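# Remove the cord from a flower bunch undamaged

## Task

Unwrap and remove the cord tied around the flowers, leaving the stems unbent and the blooms uncrushed.

## Robot and tools

Robot: two arms, left_arm and right_arm, each with a two-finger parallel gripper and a wrist camera. In the scene frame the origin sits at table-top height midway between the arms, +z points up, +x points out over the table, and left_arm is on the +y side (base near y=+0.296 m), right_arm on the -y side (near y=-0.303 m). Image left/right does not match arm names.

Frames: each arm reports its hand pose, velocities, targets and wrist-camera pose in its own base frame. Fixed cameras and the table use the scene frame. Every motion offset is expressed along the current Hand target's own axes. On a gripper, +z is the direction the fingers point and y is the axis along which they open. end_effector_position is the spot between the finger pads, roughly 1 cm short of the tips.

execute_actions(actions, cameras): actions is a list of actions; each action is a list of up to 15 rows, one row per 1/30 s step; a short action repeats its last row to fill 15 steps. Every row is one flat list of 14 numbers in [-1, 1] covering both arms: left dx, dy, dz, rx, ry, rz, opening, then right dx, dy, dz, rx, ry, rz, opening. The six pose numbers are an offset (not a pose) from that arm's Hand target as it was when the action began, so all rows in an action share that start and sending the same offset again moves further. Scale: 1.0 equals 0.6 m for dx/dy/dz and 180 degrees for the rotation; rx, ry, rz form one rotation vector. Opening is absolute: +1 fully open (0.094 m), -1 closed. To hold an arm still, send six zeros; a 0 for opening is a real command (half open), so resend the current opening to keep it. cameras lists camera names, ["all"] or []; an empty actions list returns images and the full state.

move(target, speed, blend, opening_speed, grip_force, blocking, cameras): target is one 14-number row as above, or a list of up to 15 such rows; every row is an offset from the Hand targets at the start of the move, not from the previous row. Grippers travel straight lines and do not avoid obstacles or each other; the whole move is capped at 10 s. speed: path top speed in m/s, 0.002 to 2.9, default 0.25 (rotation up to twice that in rad/s); one value or one per target. blend: corner rounding in metres for lists; 0 stops at each point. opening_speed: rate of opening change per second on the -1..1 scale, at least 0.2; use it to close gently. grip_force: newtons per finger pad, 10 to 50, one value or one per arm; it persists until changed, and lower forces close more slowly. blocking=false returns after about 0.5 s while the move continues. The result adds a move: line (done, off_target, moving, held, fault) and limits notes: paced means the commanded pose was clipped, held means a check withheld steps.

wait(seconds 0 to 10) lets time pass with commands held. stop brakes a running move. zoom_image(camera, region [x0, y0, x1, y1] in image pixels, at most 504 wide and high) magnifies the newest image of that camera. read_manual returns licence text only. finished_scene(scene: the current scene number) ends the scene irreversibly; the cord must already be off and stay off without the robot.

Cameras: cam_head_left, cam_head_right, cam_high, cam_low, cam_left_wrist, cam_right_wrist, all 672x504, with calibrations supplied (fixed cameras in scene frame, wrist cameras in their arm's base frame).

Reading results: Hand target is the last commanded pose after clipping, and the next offsets start from it. The gripper often rests a few centimetres from it because of friction and weight; that alone does not indicate contact. If it stays short, command the missing distance. grip_measured is the measured opening on the same -1..1 scale and can read slightly wide when empty; it follows the command down to the force limit, so it will not show where contact began. Joint positions end with the opening in metres; Joint torques include gravity and carry offsets and noise; Tool commands show current gripper commands. Step readings list intermediate positions for execute_actions only. MOTOR HOT appears near 75 °C; at 90 °C the arm folds and idles, and at 100 °C it drops.

Cautions: each control step limits commanded orientation to 40 degrees from the measured one. Keep paths away from an arm's own base, which can flip the shoulder. Never let the grippers, wrist cameras or arms collide or squeeze each other; the clearance check does not guard grippers against each other. Wrist-camera cable contact counts as touching. An arm blocked by something keeps pushing until you command it back past its current position. Fast moves hit harder and overshoot more. For the flowers, approach slowly, lower grip_force and close with opening_speed so blooms are not crushed; pull the cord without dragging or bending stems, and do not let anything leave the table or be left off it. A loose object may occasionally be nudged by outside forces. Avoid long stretched holds to limit motor heating.

Each tool is called after "Call:" as name(argument=value, ...), one argument or row to a line, values as JSON.

## Session

Call:
execute_actions(
  actions=[],
)

Scene clock: 0.00 s.
left_arm: end_effector_position=(+0.3950, +0.0090, +0.0966) grip_measured=+1.000 end_effector_quat_wxyz=(+0.582, -0.014, +0.811, +0.050) | right_arm: end_effector_position=(+0.3960, -0.0461, +0.1169) grip_measured=+1.000 end_effector_quat_wxyz=(+0.619, +0.101, +0.776, -0.073)
Joint positions: left_arm=[-0.042 1.545 0.347 0.873 -0.138 0.022 0.094] | right_arm=[-0.019 1.557 0.338 0.988 0.222 0.063 0.094]
Joint velocities: within noise
Joint torques (N m): no reading
Heat: left arm: 32 °C; right arm: 31 °C.
Hand target: left_arm +0.3956, +0.0102, +0.0978; +0.583, -0.019, +0.811, +0.051 | right_arm +0.3967, -0.0471, +0.1195; +0.621, +0.100, +0.774, -0.077
Tool commands: left_gripper/opening=+1.0 right_gripper/opening=+1.0
camera_calibration:
cam_left_wrist: T_world_to_cam=[[0.0820946, -0.980893, -0.176379, 0.00115757], [-0.71248, 0.0659857, -0.698583, 0.393061], [0.696874, 0.183017, -0.693449, -0.076107], [0, 0, 0, 1]] pos_world=[0.33299, -0.0108721, 0.222014]
cam_right_wrist: T_world_to_cam=[[-0.229743, -0.962689, -0.142999, 0.0734023], [-0.58634, 0.254179, -0.769154, 0.38102], [0.776803, -0.0928617, -0.622859, -0.109047], [0, 0, 0, 1]] pos_world=[0.324979, -0.0363101, 0.235638]

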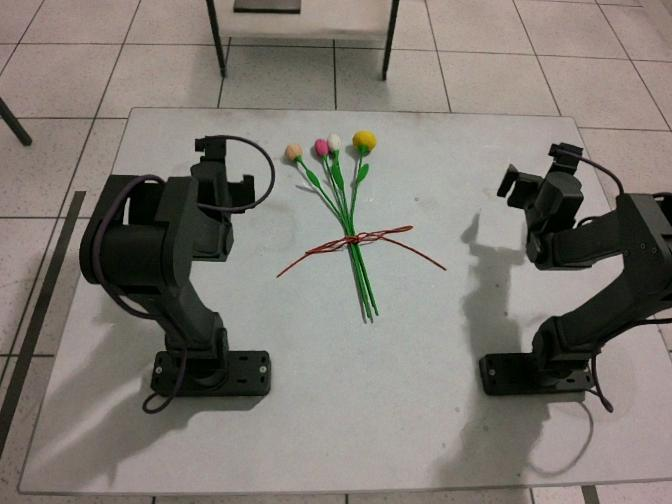

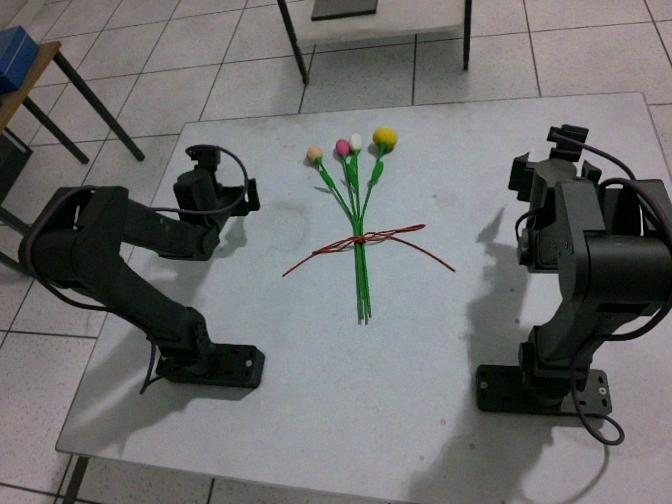

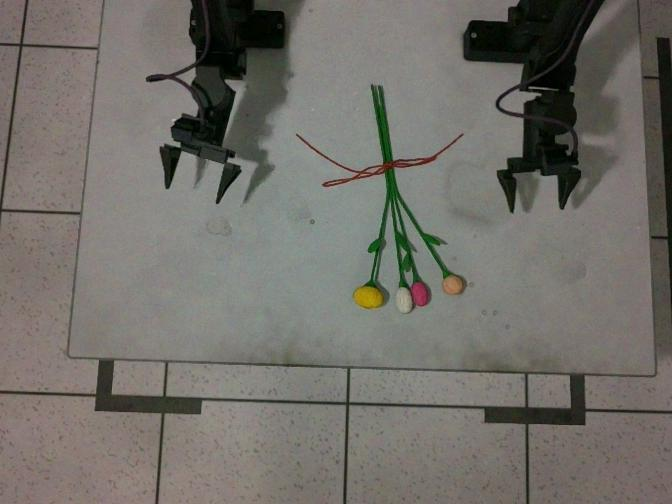

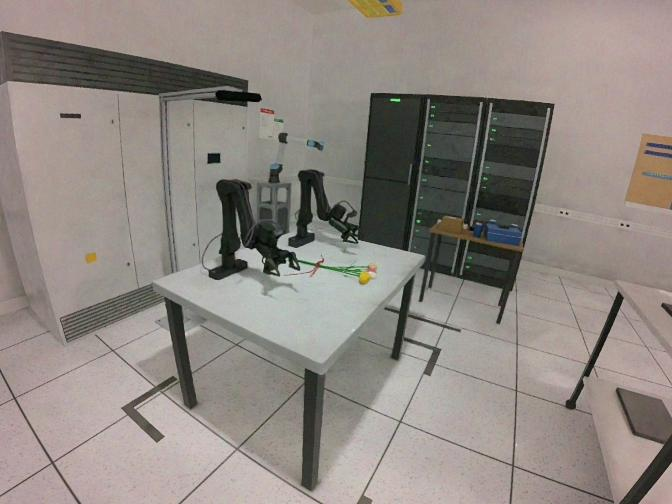

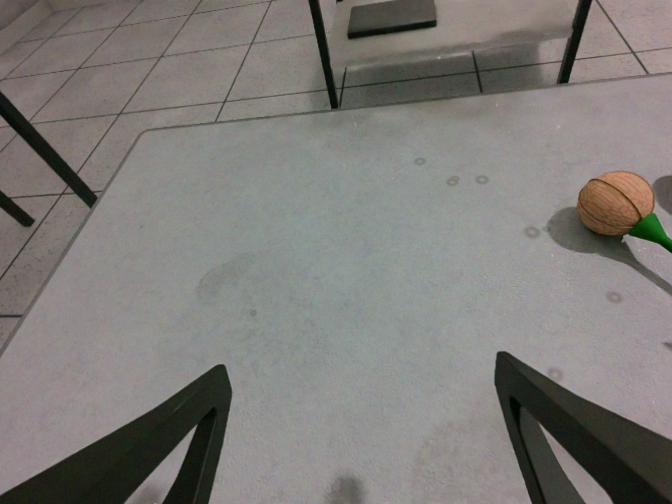

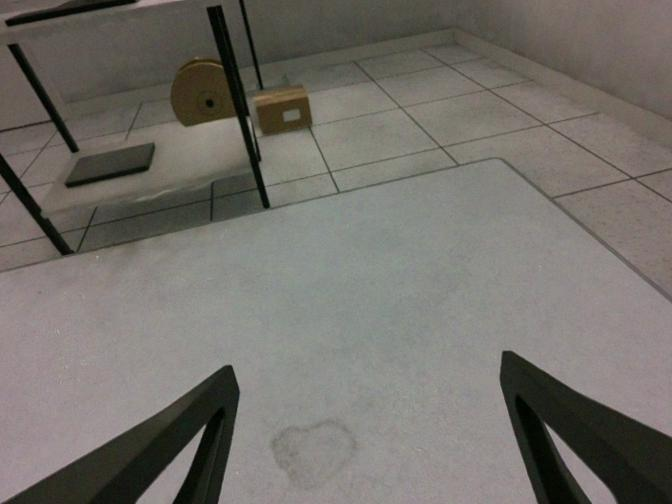

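Call:
zoom_image(
  camera="cam_high",
  region=[280, 110, 480, 210],
)

Call:
zoom_image(
  camera="cam_head_left",
  region=[260, 200, 460, 300],
)

Scaled by 2.520 from the camera's 672x504 image, which has a finer 960x720 frame.

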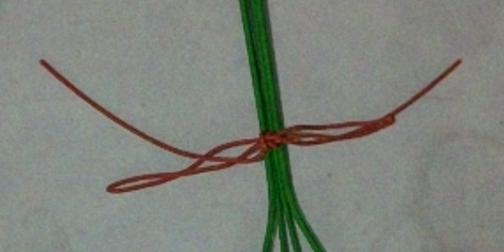

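Scaled by 2.520 from the camera's 672x504 image, which has a finer 960x720 frame.

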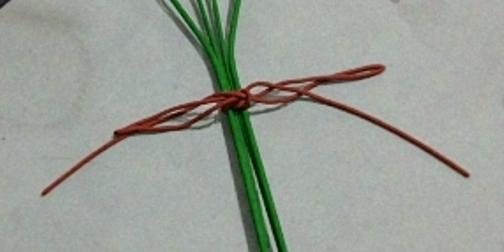

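Call:
move(
  target=[0.1223,-0.232,-0.2375,0.2053,0.3555,0.2525,0.0, 0.1307,0.265,-0.2693,-0.232,0.3851,-0.2919,0.0],
  speed=0.35,
  cameras=["cam_left_wrist","cam_right_wrist"],
)

Scene clock: 5.97 s.
left_arm: end_effector_position=(+0.2519, -0.1367, +0.0631) grip_measured=+0.003 end_effector_quat_wxyz=(+0.013, +0.413, +0.911, +0.009) | right_arm: end_effector_position=(+0.2641, +0.1441, +0.0758) grip_measured=+0.002 end_effector_quat_wxyz=(-0.002, -0.398, +0.917, -0.008)
Joint positions: left_arm=[-0.513 1.638 1.123 -1.031 -0.02 0.338 0.047] | right_arm=[0.506 1.708 1.253 -1.121 0.016 -0.313 0.047]
Joint torques (N m): left_arm=[-0.28 -5.68 9.43 -0.05 0.14 0.11] | right_arm=[0.32 -8.02 7.8 0.11 -0.09 -0.09]
Heat: left arm: 32 °C; right arm: 32 °C.
Hand target: left_arm +0.2501, -0.1409, +0.0648; +0.000, +0.423, +0.906, +0.000 | right_arm +0.2674, +0.1509, +0.0790; +0.000, -0.407, +0.914, +0.000
Off the commanded pose: left_arm 0.005 m, 2 deg | right_arm 0.008 m, 2 deg.
move: done
camera_calibration:
cam_left_wrist: T_world_to_cam=[[-0.81524, -0.575325, -0.0662255, 0.138619], [-0.543335, 0.720265, 0.431283, 0.252894], [-0.200428, 0.387582, -0.899783, 0.294099], [0, 0, 0, 1]] pos_world=[0.309359, -0.216388, 0.164737]
cam_right_wrist: T_world_to_cam=[[0.638192, -0.769342, -0.0287093, -0.0454534], [-0.678602, -0.57975, 0.450987, 0.275681], [-0.363608, -0.268334, -0.892069, 0.332378], [0, 0, 0, 1]] pos_world=[0.336941, 0.214045, 0.170871]
Images, in order (width x height): cam_left_wrist 672x504, cam_right_wrist 672x504.

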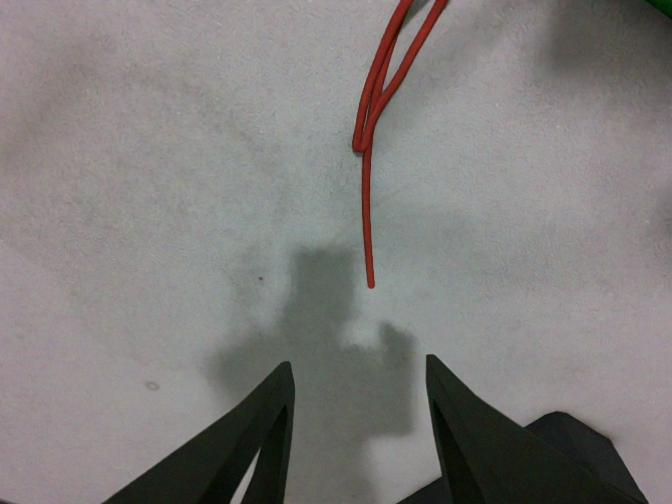

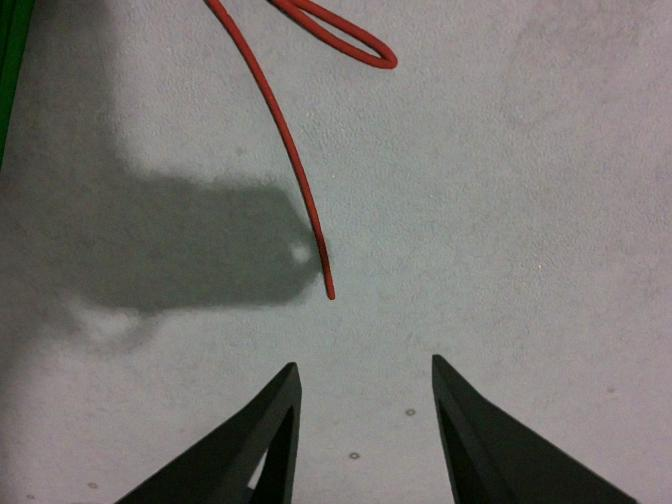

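Call:
move(
  target=[-0.0165,-0.0082,0.128,0,0,0,-0.1, -0.0204,0.0332,0.128,0,0,0,-0.1],
  speed=0.12,
  cameras=["cam_left_wrist","cam_right_wrist"],
)

Scene clock: 8.70 s.
left_arm: end_effector_position=(+0.2608, -0.1501, -0.0022) grip_measured=-0.097 end_effector_quat_wxyz=(+0.014, +0.424, +0.906, +0.008) | right_arm: end_effector_position=(+0.2618, +0.1682, +0.0083) grip_measured=-0.098 end_effector_quat_wxyz=(-0.002, -0.411, +0.912, -0.007)
Joint positions: left_arm=[-0.537 1.789 1.016 -0.772 -0.02 0.338 0.042] | right_arm=[0.576 1.832 1.119 -0.864 0.013 -0.271 0.042]
Joint torques (N m): left_arm=[-0.55 -6.67 4.64 0.37 0.14 -0.11] | right_arm=[0.54 -9.06 4.45 0.44 -0.07 0.11]
Heat: left arm: 32 °C; right arm: 32 °C.
Hand target: left_arm +0.2527, -0.1516, -0.0119; +0.000, +0.423, +0.906, +0.000 | right_arm +0.2608, +0.1732, +0.0022; +0.000, -0.407, +0.914, +0.000
Off the commanded pose: left_arm 0.013 m, 2 deg | right_arm 0.008 m, 1 deg.
move: off_target (left_arm)
camera_calibration:
cam_left_wrist: T_world_to_cam=[[-0.828761, -0.555605, -0.0667718, 0.140346], [-0.526346, 0.733417, 0.430185, 0.293118], [-0.190041, 0.391665, -0.900268, 0.240218], [0, 0, 0, 1]] pos_world=[0.316246, -0.231086, 0.0995369]
cam_right_wrist: T_world_to_cam=[[0.659714, -0.750863, -0.0313225, -0.036038], [-0.661543, -0.600002, 0.449842, 0.317441], [-0.356563, -0.276046, -0.892559, 0.277289], [0, 0, 0, 1]] pos_world=[0.332647, 0.23995, 0.10357]
Images, in order (width x height): cam_left_wrist 672x504, cam_right_wrist 672x504.

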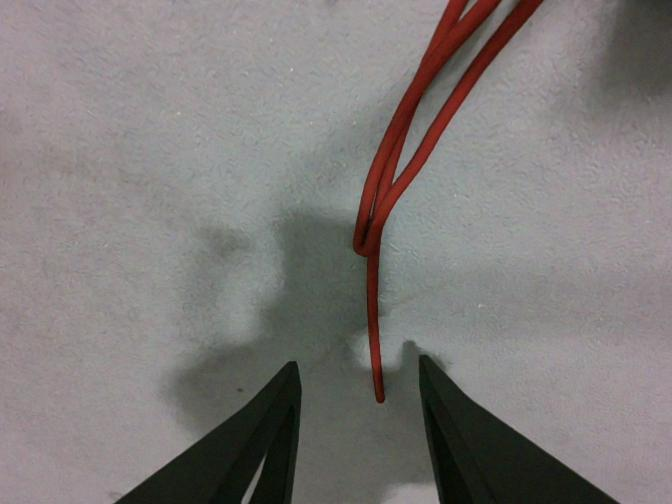

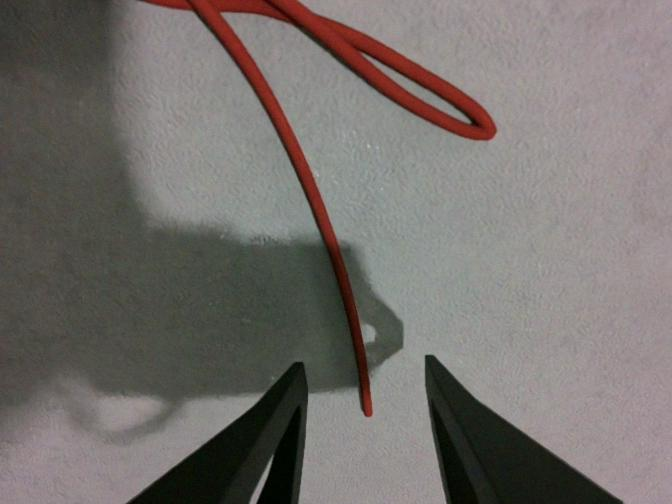

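Call:
move(
  target=[
    [0,-0.005,0.03,0,0,0,-0.1, 0,0.005,0.03,0,0,0,-0.1],
    [0,-0.005,0.03,0,0,0,-1, 0,0.005,0.03,0,0,0,-1],
  ],
  speed=0.06,
  cameras=["cam_left_wrist","cam_right_wrist"],
)

Scene clock: 11.40 s.
left_arm: end_effector_position=(+0.2599, -0.1530, -0.0191) grip_measured=-0.994 end_effector_quat_wxyz=(+0.016, +0.428, +0.904, +0.008) | right_arm: end_effector_position=(+0.2597, +0.1710, -0.0079) grip_measured=-0.970 end_effector_quat_wxyz=(-0.001, -0.411, +0.912, -0.005)
Joint positions: left_arm=[-0.547 1.824 0.982 -0.698 -0.02 0.337 0] | right_arm=[0.584 1.86 1.083 -0.798 0.009 -0.262 0.001]
Joint torques (N m): left_arm=[-0.54 -6.54 4.26 0.38 0.15 -0.12] | right_arm=[0.64 -8.73 4.18 0.49 -0.08 0.11]
Heat: left arm: 32 °C; right arm: 32 °C.
Hand target: left_arm +0.2503, -0.1536, -0.0300; +0.000, +0.423, +0.906, +0.000 | right_arm +0.2586, +0.1754, -0.0158; +0.000, -0.407, +0.913, +0.000
Off the commanded pose: left_arm 0.014 m, 2 deg | right_arm 0.009 m, 1 deg.
move: off_target (left_arm); target 2's new opening was sent with left_arm's hand 0.014 m and 2 deg from that target
camera_calibration:
cam_left_wrist: T_world_to_cam=[[-0.833133, -0.548811, -0.0685296, 0.13897], [-0.521736, 0.738755, 0.426653, 0.301523], [-0.183525, 0.391213, -0.901815, 0.22417], [0, 0, 0, 1]] pos_world=[0.314236, -0.234182, 0.0830378]
cam_right_wrist: T_world_to_cam=[[0.659031, -0.751274, -0.0355822, -0.0328504], [-0.661676, -0.601628, 0.447469, 0.325366], [-0.357579, -0.271352, -0.893591, 0.262345], [0, 0, 0, 1]] pos_world=[0.330745, 0.242257, 0.0876687]
Images, in order (width x height): cam_left_wrist 672x504, cam_right_wrist 672x504.

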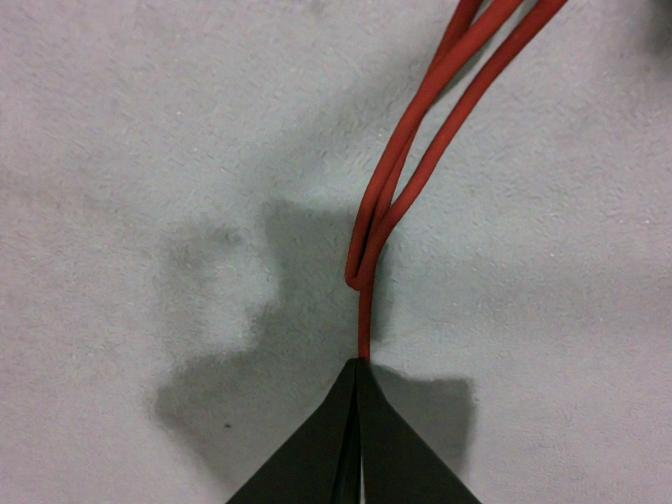

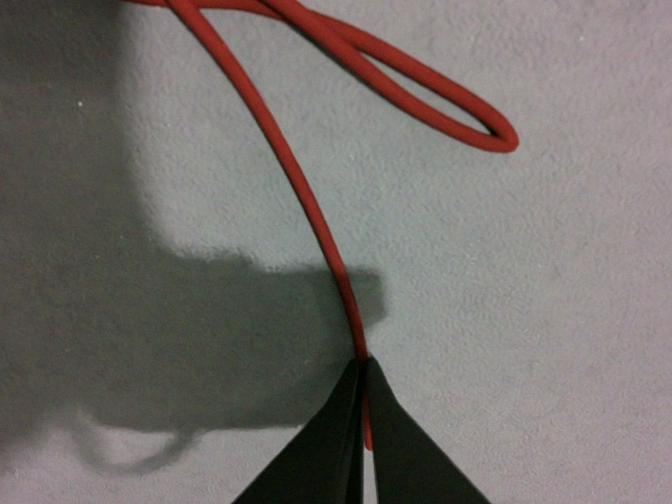

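Call:
move(
  target=[
    [0,0,-0.02,0,0,0,-0.3, 0,0,0,0,0,0,-1],
    [0,-0.004,0.016,0,0,0,-0.3, 0,0,0,0,0,0,-1],
    [0,-0.004,0.016,0,0,0,-1, 0,0,0,0,0,0,-1],
  ],
  speed=0.05,
  cameras=["cam_left_wrist"],
)

Scene clock: 14.43 s.
left_arm: end_effector_position=(+0.2593, -0.1549, -0.0236) grip_measured=-0.967 end_effector_quat_wxyz=(+0.018, +0.428, +0.904, +0.008) | right_arm: end_effector_position=(+0.2597, +0.1710, -0.0079) grip_measured=-0.970 end_effector_quat_wxyz=(-0.001, -0.411, +0.912, -0.005)
Joint positions: left_arm=[-0.554 1.833 0.972 -0.675 -0.02 0.331 0.002] | right_arm=[0.584 1.86 1.083 -0.798 0.009 -0.262 0.001]
Joint torques (N m): left_arm=[-0.66 -5.7 3.56 0.53 0.13 -0.13] | right_arm=[0.62 -8.73 4.14 0.49 -0.07 0.11]
Heat: left arm: 32 °C; right arm: 32 °C.
Hand target: left_arm +0.2486, -0.1551, -0.0395; +0.000, +0.423, +0.906, +0.000 | right_arm +0.2586, +0.1754, -0.0158; +0.000, -0.407, +0.913, +0.000
Off the commanded pose: left_arm 0.019 m, 2 deg | right_arm 0.009 m, 1 deg.
move: off_target (left_arm); target 3's new opening was sent with left_arm's hand 0.019 m and 2 deg from that target
camera_calibration:
cam_left_wrist: T_world_to_cam=[[-0.833133, -0.548616, -0.0700653, 0.137087], [-0.522849, 0.739954, 0.423199, 0.304905], [-0.180329, 0.389214, -0.903324, 0.219599], [0, 0, 0, 1]] pos_world=[0.313231, -0.235878, 0.0789387]
Images, in order (width x height): cam_left_wrist 672x504.

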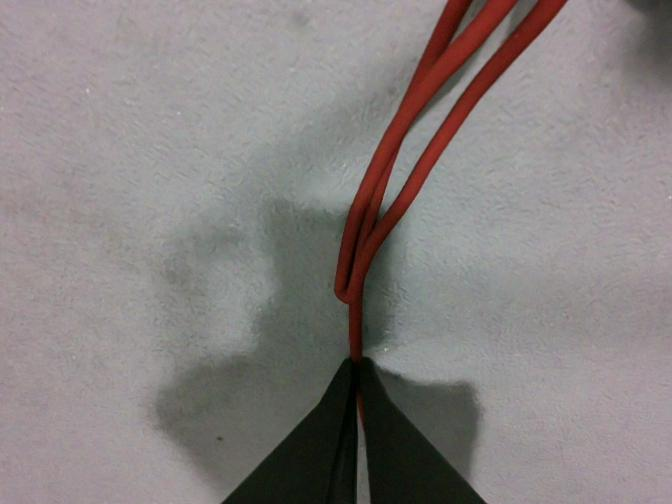

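Call:
move(
  target=[
    [0,0,-0.055,0,0,0,-1, 0,0,-0.04,0,0,0,-1],
    [0.077,0.0645,-0.06,0,0,0,-1, 0.074,-0.067,-0.045,0,0,0,-1],
  ],
  speed=0.06,
  blend=[0.01,0],
  cameras=["cam_high","cam_head_left","cam_left_wrist","cam_right_wrist"],
)

Call:
zoom_image(
  camera="cam_high",
  region=[280, 110, 480, 210],
)

Scene clock: 17.43 s.
left_arm: end_effector_position=(+0.2621, -0.0976, -0.0059) grip_measured=-0.967 end_effector_quat_wxyz=(+0.013, +0.415, +0.909, +0.010) | right_arm: end_effector_position=(+0.2616, +0.1157, +0.0070) grip_measured=-0.970 end_effector_quat_wxyz=(-0.005, -0.402, +0.916, -0.007)
Joint positions: left_arm=[-0.372 1.722 0.917 -0.738 -0.018 0.486 0.002] | right_arm=[0.421 1.752 1.012 -0.842 0.013 -0.406 0.001]
Joint torques (N m): left_arm=[0.29 -10.06 4.23 -0.04 0.12 0.11] | right_arm=[-0.44 -11.81 4.15 0.15 -0.06 -0.08]
Heat: left arm: 32 °C; right arm: 32 °C.
Hand target: left_arm +0.2485, -0.0949, -0.0036; +0.000, +0.423, +0.906, +0.000 | right_arm +0.2587, +0.1154, +0.0112; +0.000, -0.407, +0.914, +0.000
Off the commanded pose: left_arm 0.014 m, 2 deg | right_arm 0.005 m, 1 deg.
move: off_target (left_arm)
camera_calibration:
cam_left_wrist: T_world_to_cam=[[-0.818424, -0.570557, -0.0681657, 0.16612], [-0.539641, 0.722431, 0.432296, 0.25922], [-0.197404, 0.390587, -0.899151, 0.218397], [0, 0, 0, 1]] pos_world=[0.318955, -0.177791, 0.0956356]
cam_right_wrist: T_world_to_cam=[[0.644722, -0.763667, -0.0338595, -0.0700115], [-0.670095, -0.58593, 0.455696, 0.28701], [-0.367839, -0.271108, -0.889491, 0.263893], [0, 0, 0, 1]] pos_world=[0.334532, 0.186246, 0.10157]
Images, in order (width x height): cam_head_left 672x504, cam_high 672x504, cam_left_wrist 672x504, cam_right_wrist 672x504.

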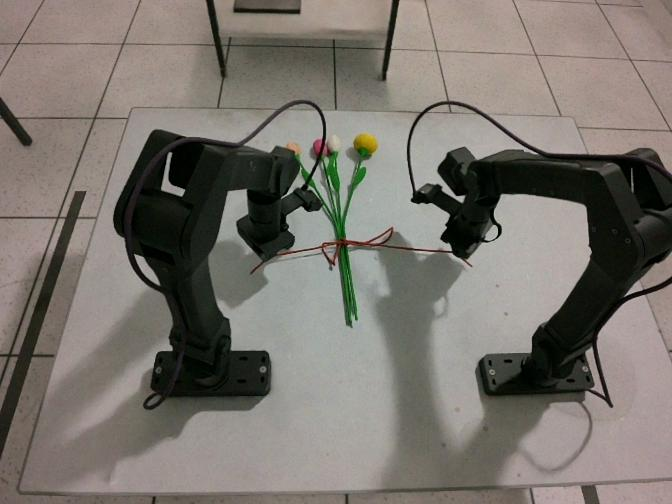

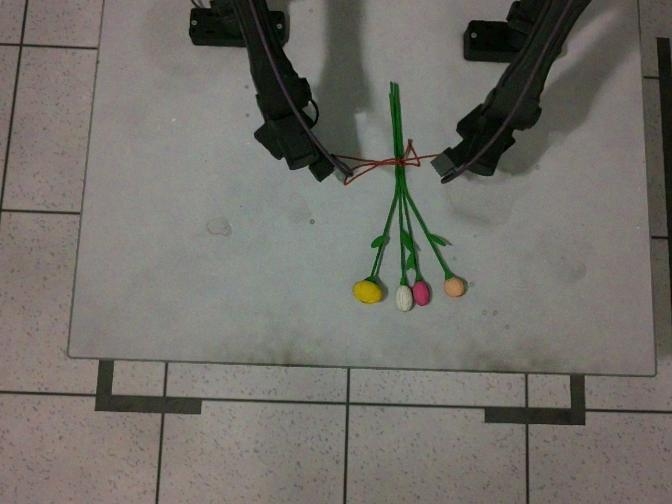

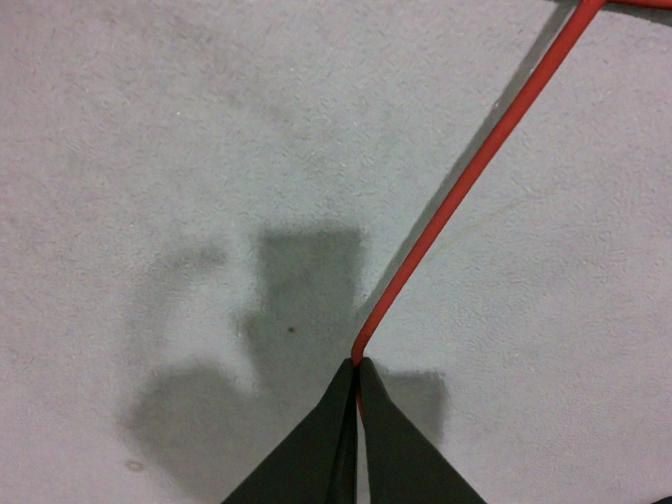

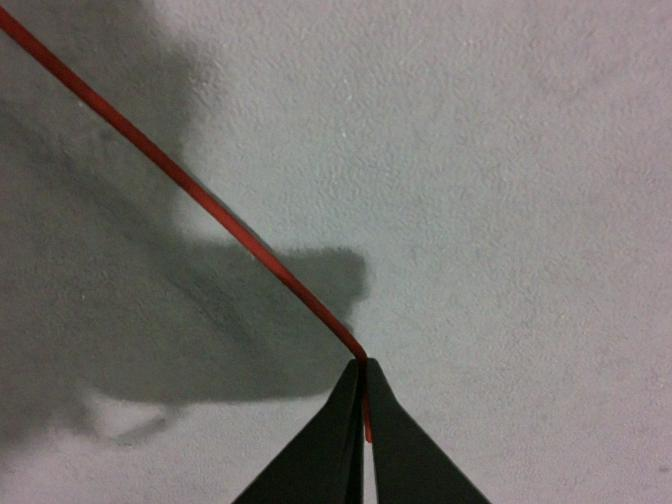

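Scaled by 2.520 from the camera's 672x504 image, which has a finer 960x720 frame.

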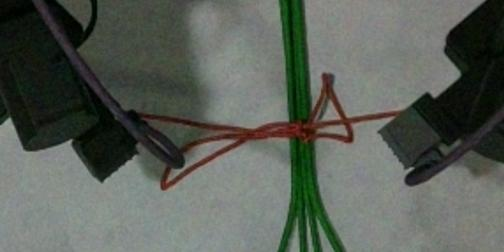

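Call:
move(
  target=[0.09,0.0755,-0.01,0,0,0,-1, 0.0867,-0.078,-0.01,0,0,0,-1],
  speed=0.08,
  cameras=["cam_high","cam_head_left"],
)

Call:
zoom_image(
  camera="cam_high",
  region=[300, 110, 500, 210],
)

Call:
zoom_image(
  camera="cam_head_left",
  region=[240, 200, 440, 300],
)

Scene clock: 19.70 s.
left_arm: end_effector_position=(+0.2631, -0.0234, +0.0009) grip_measured=-0.967 end_effector_quat_wxyz=(+0.012, +0.414, +0.910, +0.013) | right_arm: end_effector_position=(+0.2638, +0.0453, +0.0139) grip_measured=-0.970 end_effector_quat_wxyz=(-0.002, -0.401, +0.916, -0.006)
Joint positions: left_arm=[-0.104 1.65 0.866 -0.756 -0.017 0.751 0.002] | right_arm=[0.174 1.665 0.943 -0.85 0.012 -0.652 0.001]
Joint torques (N m): left_arm=[0.21 -9.29 4.29 -0.03 0.11 0.12] | right_arm=[-0.38 -10.67 4.21 0.11 -0.04 -0.1]
Heat: left arm: 32 °C; right arm: 32 °C.
Hand target: left_arm +0.2486, -0.0243, +0.0024; +0.000, +0.423, +0.906, +0.000 | right_arm +0.2587, +0.0454, +0.0171; +0.000, -0.407, +0.914, +0.000
Off the commanded pose: left_arm 0.015 m, 2 deg | right_arm 0.006 m, 1 deg.
move: off_target (left_arm)
Images, in order (width x height): cam_head_left 672x504, cam_high 672x504.

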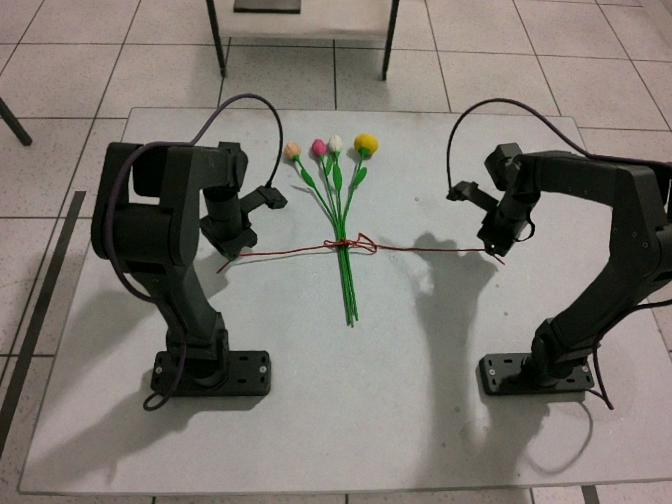

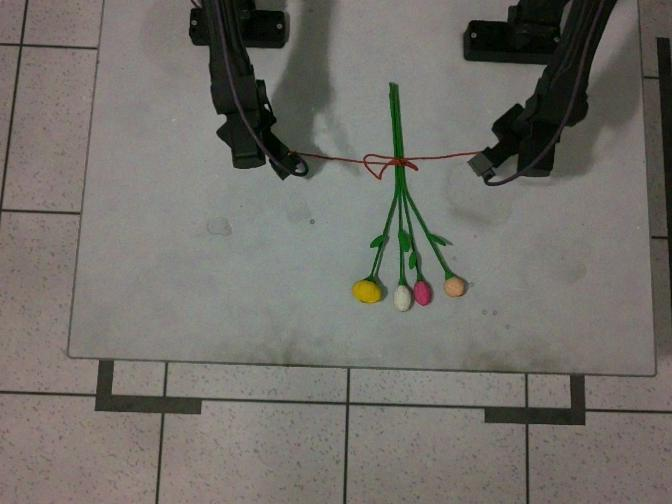

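Scaled by 2.520 from the camera's 672x504 image, which has a finer 960x720 frame.

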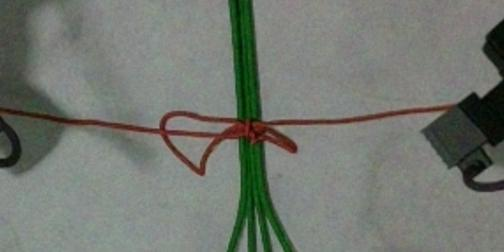

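Scaled by 2.520 from the camera's 672x504 image, which has a finer 960x720 frame.

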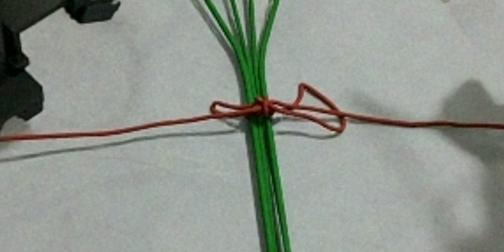

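Call:
move(
  target=[0.0645,0.054,-0.0,0,0,0,-1, 0.062,-0.056,-0.0,0,0,0,-1],
  speed=0.06,
  cameras=["cam_high","cam_head_left"],
)

Call:
zoom_image(
  camera="cam_high",
  region=[300, 110, 500, 210],
)

Call:
zoom_image(
  camera="cam_head_left",
  region=[240, 200, 440, 300],
)

Scene clock: 22.77 s.
left_arm: end_effector_position=(+0.2625, +0.0297, +0.0009) grip_measured=-0.967 end_effector_quat_wxyz=(+0.009, +0.415, +0.910, +0.015) | right_arm: end_effector_position=(+0.2633, -0.0055, +0.0138) grip_measured=-0.970 end_effector_quat_wxyz=(-0.004, -0.402, +0.916, -0.005)
Joint positions: left_arm=[0.098 1.65 0.866 -0.756 -0.017 0.954 0.002] | right_arm=[-0.017 1.651 0.927 -0.85 0.012 -0.844 0.001]
Joint torques (N m): left_arm=[0.25 -9.25 4.34 -0.05 0.11 0.13] | right_arm=[-0.43 -10.55 4.25 0.12 -0.04 -0.09]
Heat: left arm: 32 °C; right arm: 32 °C.
Hand target: left_arm +0.2485, +0.0261, +0.0024; +0.000, +0.423, +0.906, +0.000 | right_arm +0.2587, -0.0047, +0.0171; +0.000, -0.407, +0.913, +0.000
Off the commanded pose: left_arm 0.014 m, 2 deg | right_arm 0.006 m, 1 deg.
move: off_target (left_arm)
Images, in order (width x height): cam_head_left 672x504, cam_high 672x504.

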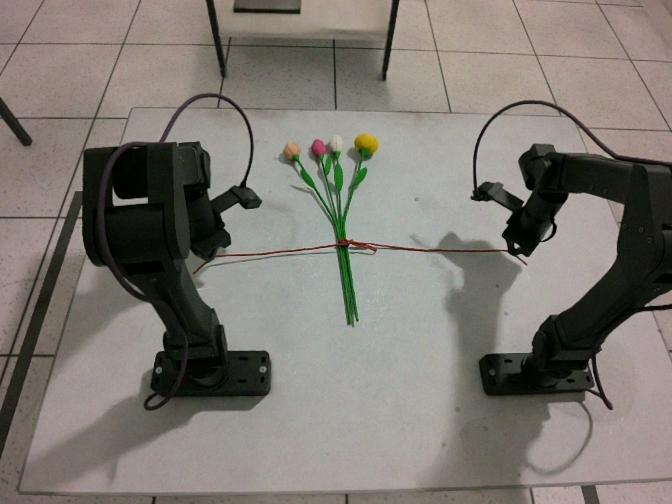

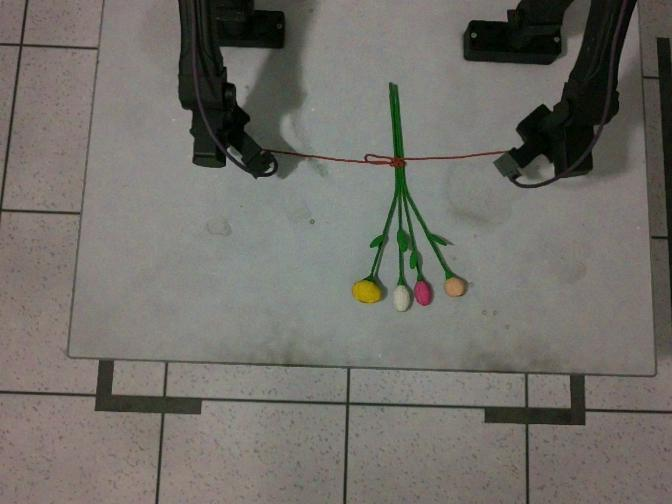

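Scaled by 2.520 from the camera's 672x504 image, which has a finer 960x720 frame.

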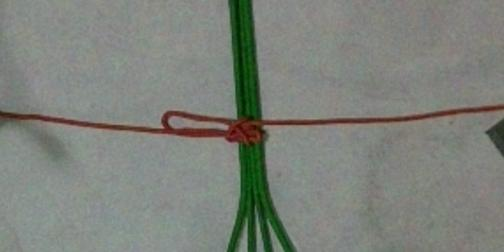

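Scaled by 2.520 from the camera's 672x504 image, which has a finer 960x720 frame.

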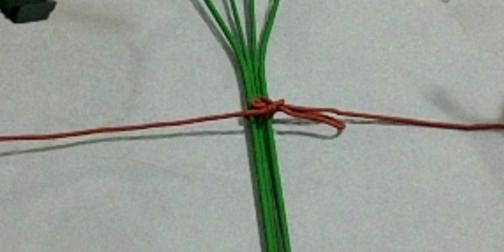

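Call:
move(
  target=[0.0515,0.043,-0.0,0,0,0,-1, 0.05,-0.045,-0.0,0,0,0,-1],
  speed=0.06,
  cameras=["cam_high","cam_head_left"],
)

Call:
zoom_image(
  camera="cam_high",
  region=[340, 120, 460, 200],
)

Call:
zoom_image(
  camera="cam_head_left",
  region=[280, 200, 400, 290],
)

Scene clock: 25.23 s.
left_arm: end_effector_position=(+0.2542, +0.0702, +0.0009) grip_measured=-0.967 end_effector_quat_wxyz=(+0.006, +0.415, +0.910, +0.016) | right_arm: end_effector_position=(+0.2594, -0.0459, +0.0138) grip_measured=-0.970 end_effector_quat_wxyz=(-0.005, -0.402, +0.916, -0.004)
Joint positions: left_arm=[0.254 1.65 0.866 -0.758 -0.017 1.11 0.002] | right_arm=[-0.171 1.651 0.927 -0.85 0.012 -0.998 0.001]
Joint torques (N m): left_arm=[0.17 -7.01 6.61 -0.07 0.1 0.13] | right_arm=[-0.46 -9.17 5.26 0.11 -0.05 -0.09]
Heat: left arm: 32 °C; right arm: 32 °C.
Hand target: left_arm +0.2485, +0.0664, +0.0024; +0.000, +0.423, +0.906, +0.000 | right_arm +0.2587, -0.0450, +0.0170; +0.000, -0.407, +0.913, +0.000
Off the commanded pose: left_arm 0.007 m, 2 deg | right_arm 0.003 m, 1 deg.
move: done
Images, in order (width x height): cam_head_left 672x504, cam_high 672x504.

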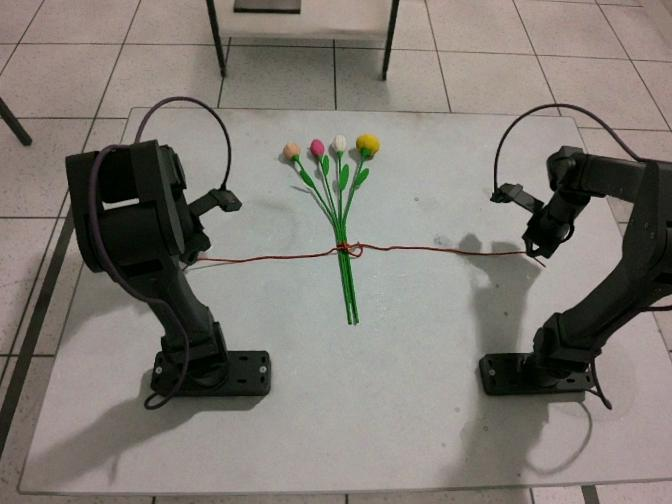

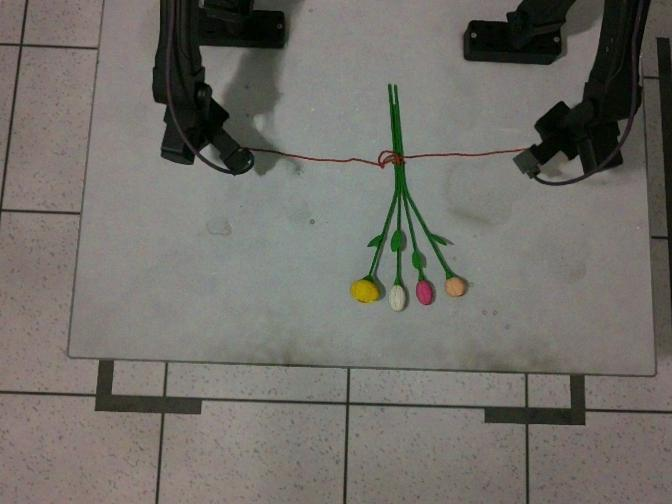

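Scaled by 4.200 from the camera's 672x504 image, which has a finer 960x720 frame.

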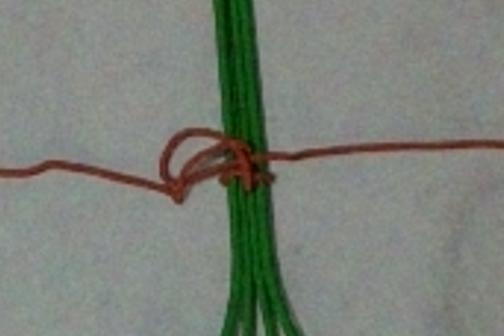

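Scaled by 4.200 from the camera's 672x504 image, which has a finer 960x720 frame.

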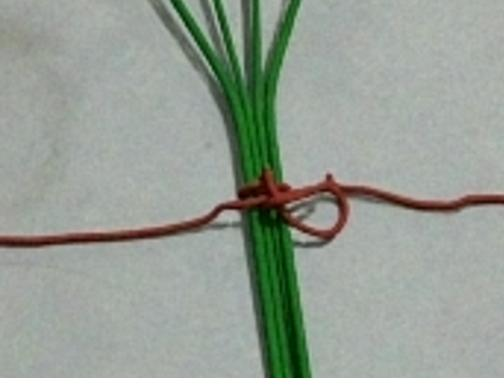

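Call:
move(
  target=[0.0385,0.0322,-0.0,0,0,0,-1, 0.0375,-0.034,-0.0,0,0,0,-1],
  speed=0.05,
  cameras=["cam_high","cam_head_left"],
)

Call:
zoom_image(
  camera="cam_high",
  region=[340, 120, 460, 200],
)

Call:
zoom_image(
  camera="cam_head_left",
  region=[280, 200, 400, 290],
)

Scene clock: 27.00 s.
left_arm: end_effector_position=(+0.2497, +0.0992, +0.0022) grip_measured=-0.967 end_effector_quat_wxyz=(+0.006, +0.415, +0.910, +0.018) | right_arm: end_effector_position=(+0.2542, -0.0747, +0.0149) grip_measured=-0.970 end_effector_quat_wxyz=(-0.004, -0.402, +0.916, -0.005)
Joint positions: left_arm=[0.363 1.66 0.883 -0.759 -0.017 1.219 0.002] | right_arm=[-0.281 1.651 0.932 -0.851 0.012 -1.109 0.001]
Joint torques (N m): left_arm=[0.28 -5.31 8.35 -0.09 0.11 0.12] | right_arm=[-0.51 -6.82 6.95 0.1 -0.04 -0.09]
Heat: left arm: 32 °C; right arm: 32 °C.
Hand target: left_arm +0.2484, +0.0965, +0.0023; +0.000, +0.423, +0.906, +0.000 | right_arm +0.2589, -0.0755, +0.0171; +0.000, -0.407, +0.914, +0.000
Off the commanded pose: left_arm 0.003 m, 2 deg | right_arm 0.005 m, 1 deg.
move: done
Images, in order (width x height): cam_head_left 672x504, cam_high 672x504.

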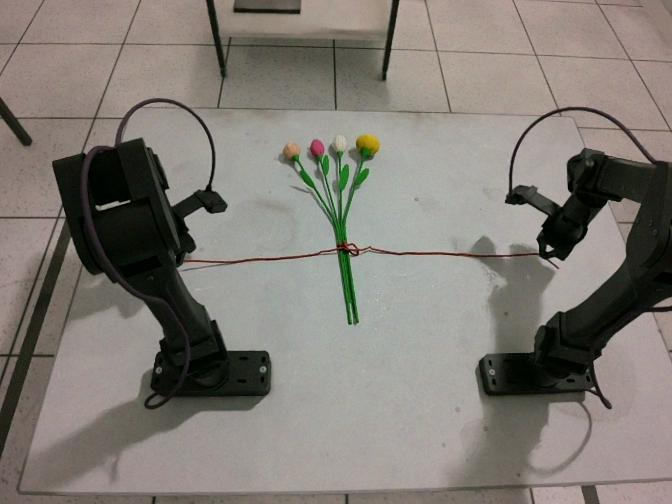

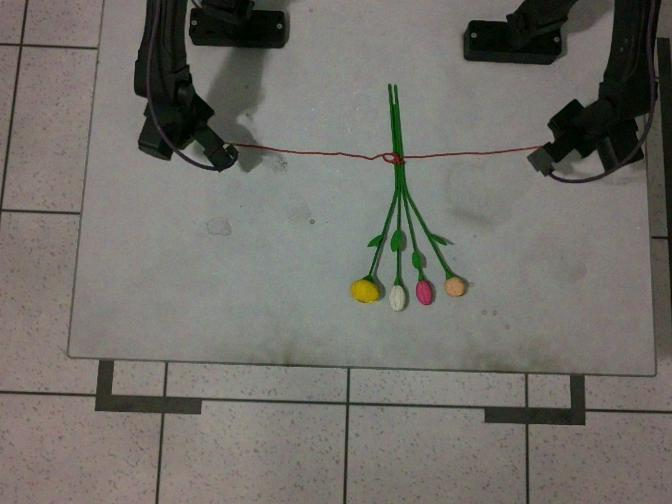

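Scaled by 4.200 from the camera's 672x504 image, which has a finer 960x720 frame.

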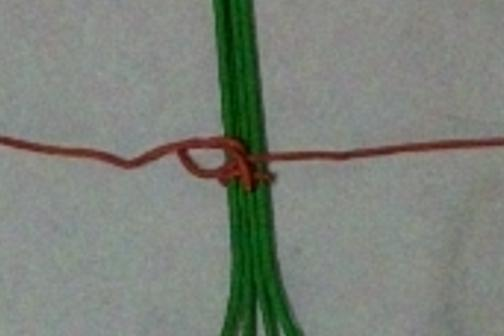

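Scaled by 4.200 from the camera's 672x504 image, which has a finer 960x720 frame.

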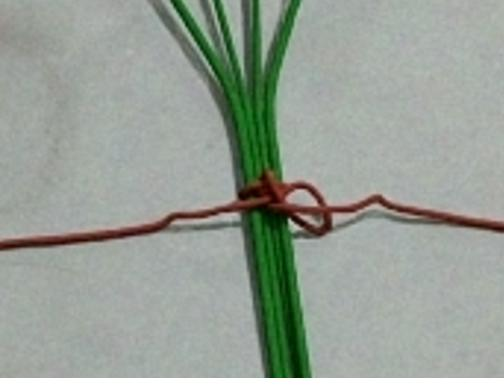

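Call:
move(
  target=[0.0385,0.0322,-0.0,0,0,0,-1, 0.0375,-0.034,-0.0,0,0,0,-1],
  speed=0.05,
  cameras=["cam_high","cam_head_left"],
)

Call:
zoom_image(
  camera="cam_high",
  region=[340, 120, 460, 200],
)

Call:
zoom_image(
  camera="cam_head_left",
  region=[280, 200, 400, 290],
)

Scene clock: 28.90 s.
left_arm: end_effector_position=(+0.2498, +0.1294, +0.0028) grip_measured=-0.967 end_effector_quat_wxyz=(+0.005, +0.415, +0.910, +0.019) | right_arm: end_effector_position=(+0.2548, -0.1046, +0.0154) grip_measured=-0.970 end_effector_quat_wxyz=(-0.003, -0.402, +0.916, -0.005)
Joint positions: left_arm=[0.464 1.702 0.933 -0.765 -0.017 1.32 0.002] | right_arm=[-0.385 1.686 0.973 -0.854 0.012 -1.213 0.001]
Joint torques (N m): left_arm=[0.31 -5.67 8.42 -0.08 0.1 0.12] | right_arm=[-0.55 -7.08 7.05 0.09 -0.05 -0.1]
Heat: left arm: 33 °C; right arm: 32 °C.
Hand target: left_arm +0.2485, +0.1266, +0.0024; +0.000, +0.423, +0.906, +0.000 | right_arm +0.2589, -0.1058, +0.0171; +0.000, -0.407, +0.914, +0.000
Off the commanded pose: left_arm 0.003 m, 3 deg | right_arm 0.005 m, 1 deg.
move: off_target (left_arm)
Images, in order (width x height): cam_head_left 672x504, cam_high 672x504.

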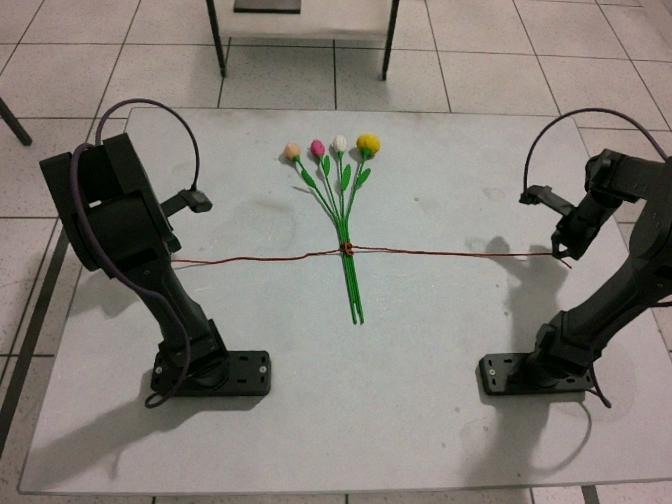

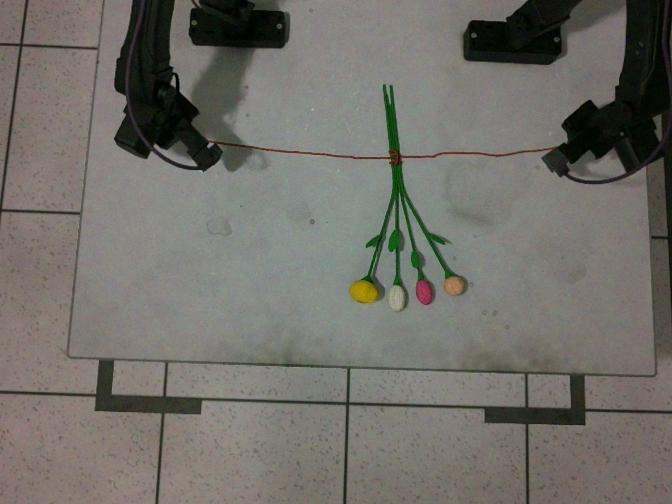

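Scaled by 4.200 from the camera's 672x504 image, which has a finer 960x720 frame.

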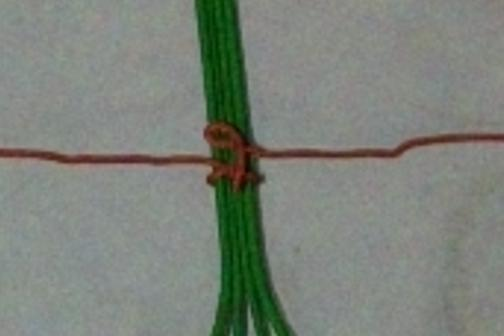

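Scaled by 4.200 from the camera's 672x504 image, which has a finer 960x720 frame.

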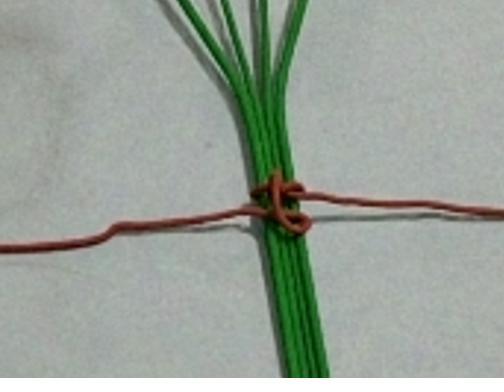

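Call:
move(
  target=[0.0257,0.0215,-0.0,0,0,0,-1, 0.025,-0.0225,-0.0,0,0,0,-1],
  speed=0.05,
  cameras=["cam_high","cam_head_left"],
)

Call:
zoom_image(
  camera="cam_high",
  region=[360, 130, 440, 190],
)

Call:
zoom_image(
  camera="cam_head_left",
  region=[310, 210, 390, 280],
)

Scene clock: 30.57 s.
left_arm: end_effector_position=(+0.2499, +0.1498, +0.0033) grip_measured=-0.967 end_effector_quat_wxyz=(+0.004, +0.414, +0.910, +0.021) | right_arm: end_effector_position=(+0.2552, -0.1243, +0.0157) grip_measured=-0.970 end_effector_quat_wxyz=(-0.003, -0.402, +0.915, -0.006)
Joint positions: left_arm=[0.526 1.735 0.974 -0.772 -0.017 1.382 0.002] | right_arm=[-0.449 1.714 1.007 -0.859 0.012 -1.278 0.001]
Joint torques (N m): left_arm=[0.27 -5.9 8.43 -0.11 0.1 0.12] | right_arm=[-0.59 -7.38 7.04 0.1 -0.05 -0.1]
Heat: left arm: 33 °C; right arm: 32 °C.
Hand target: left_arm +0.2484, +0.1467, +0.0024; +0.000, +0.423, +0.906, +0.000 | right_arm +0.2590, -0.1260, +0.0171; +0.000, -0.407, +0.914, +0.000
Off the commanded pose: left_arm 0.004 m, 3 deg | right_arm 0.004 m, 1 deg.
move: off_target (left_arm)
Images, in order (width x height): cam_head_left 672x504, cam_high 672x504.

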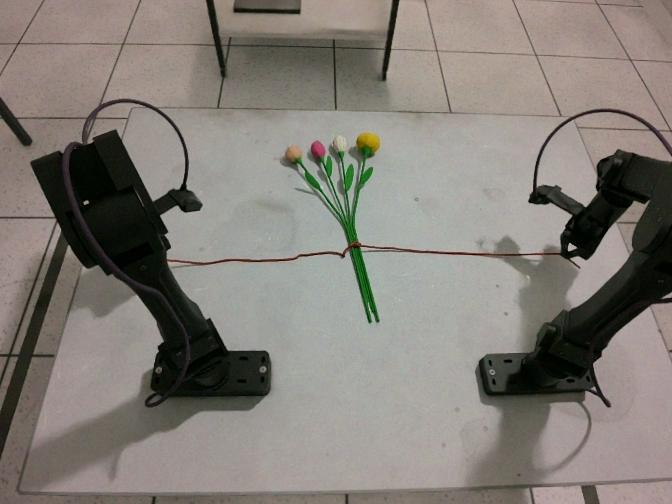

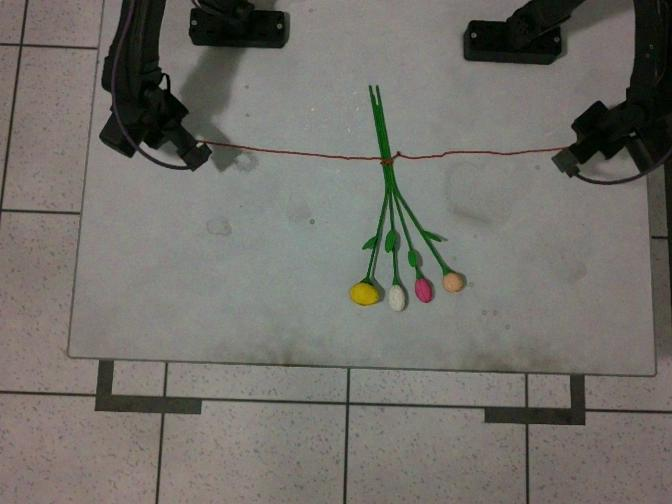

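Scaled by 6.300 from the camera's 672x504 image, which has a finer 960x720 frame.

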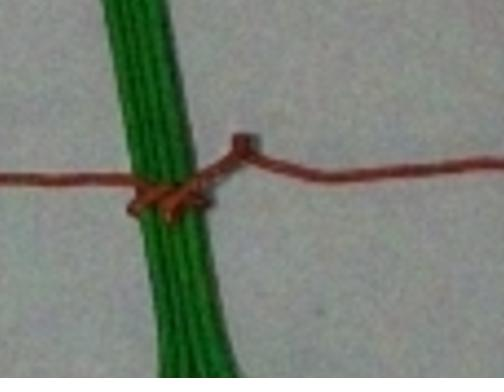

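Scaled by 6.300 from the camera's 672x504 image, which has a finer 960x720 frame.

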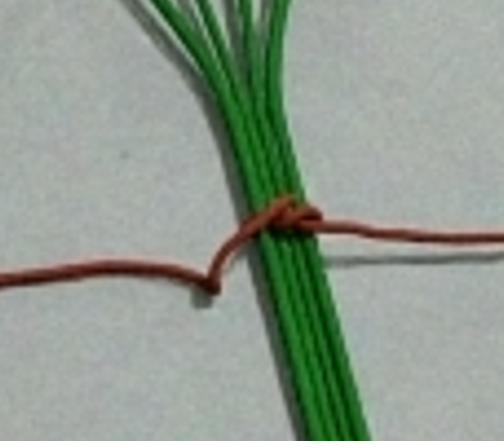

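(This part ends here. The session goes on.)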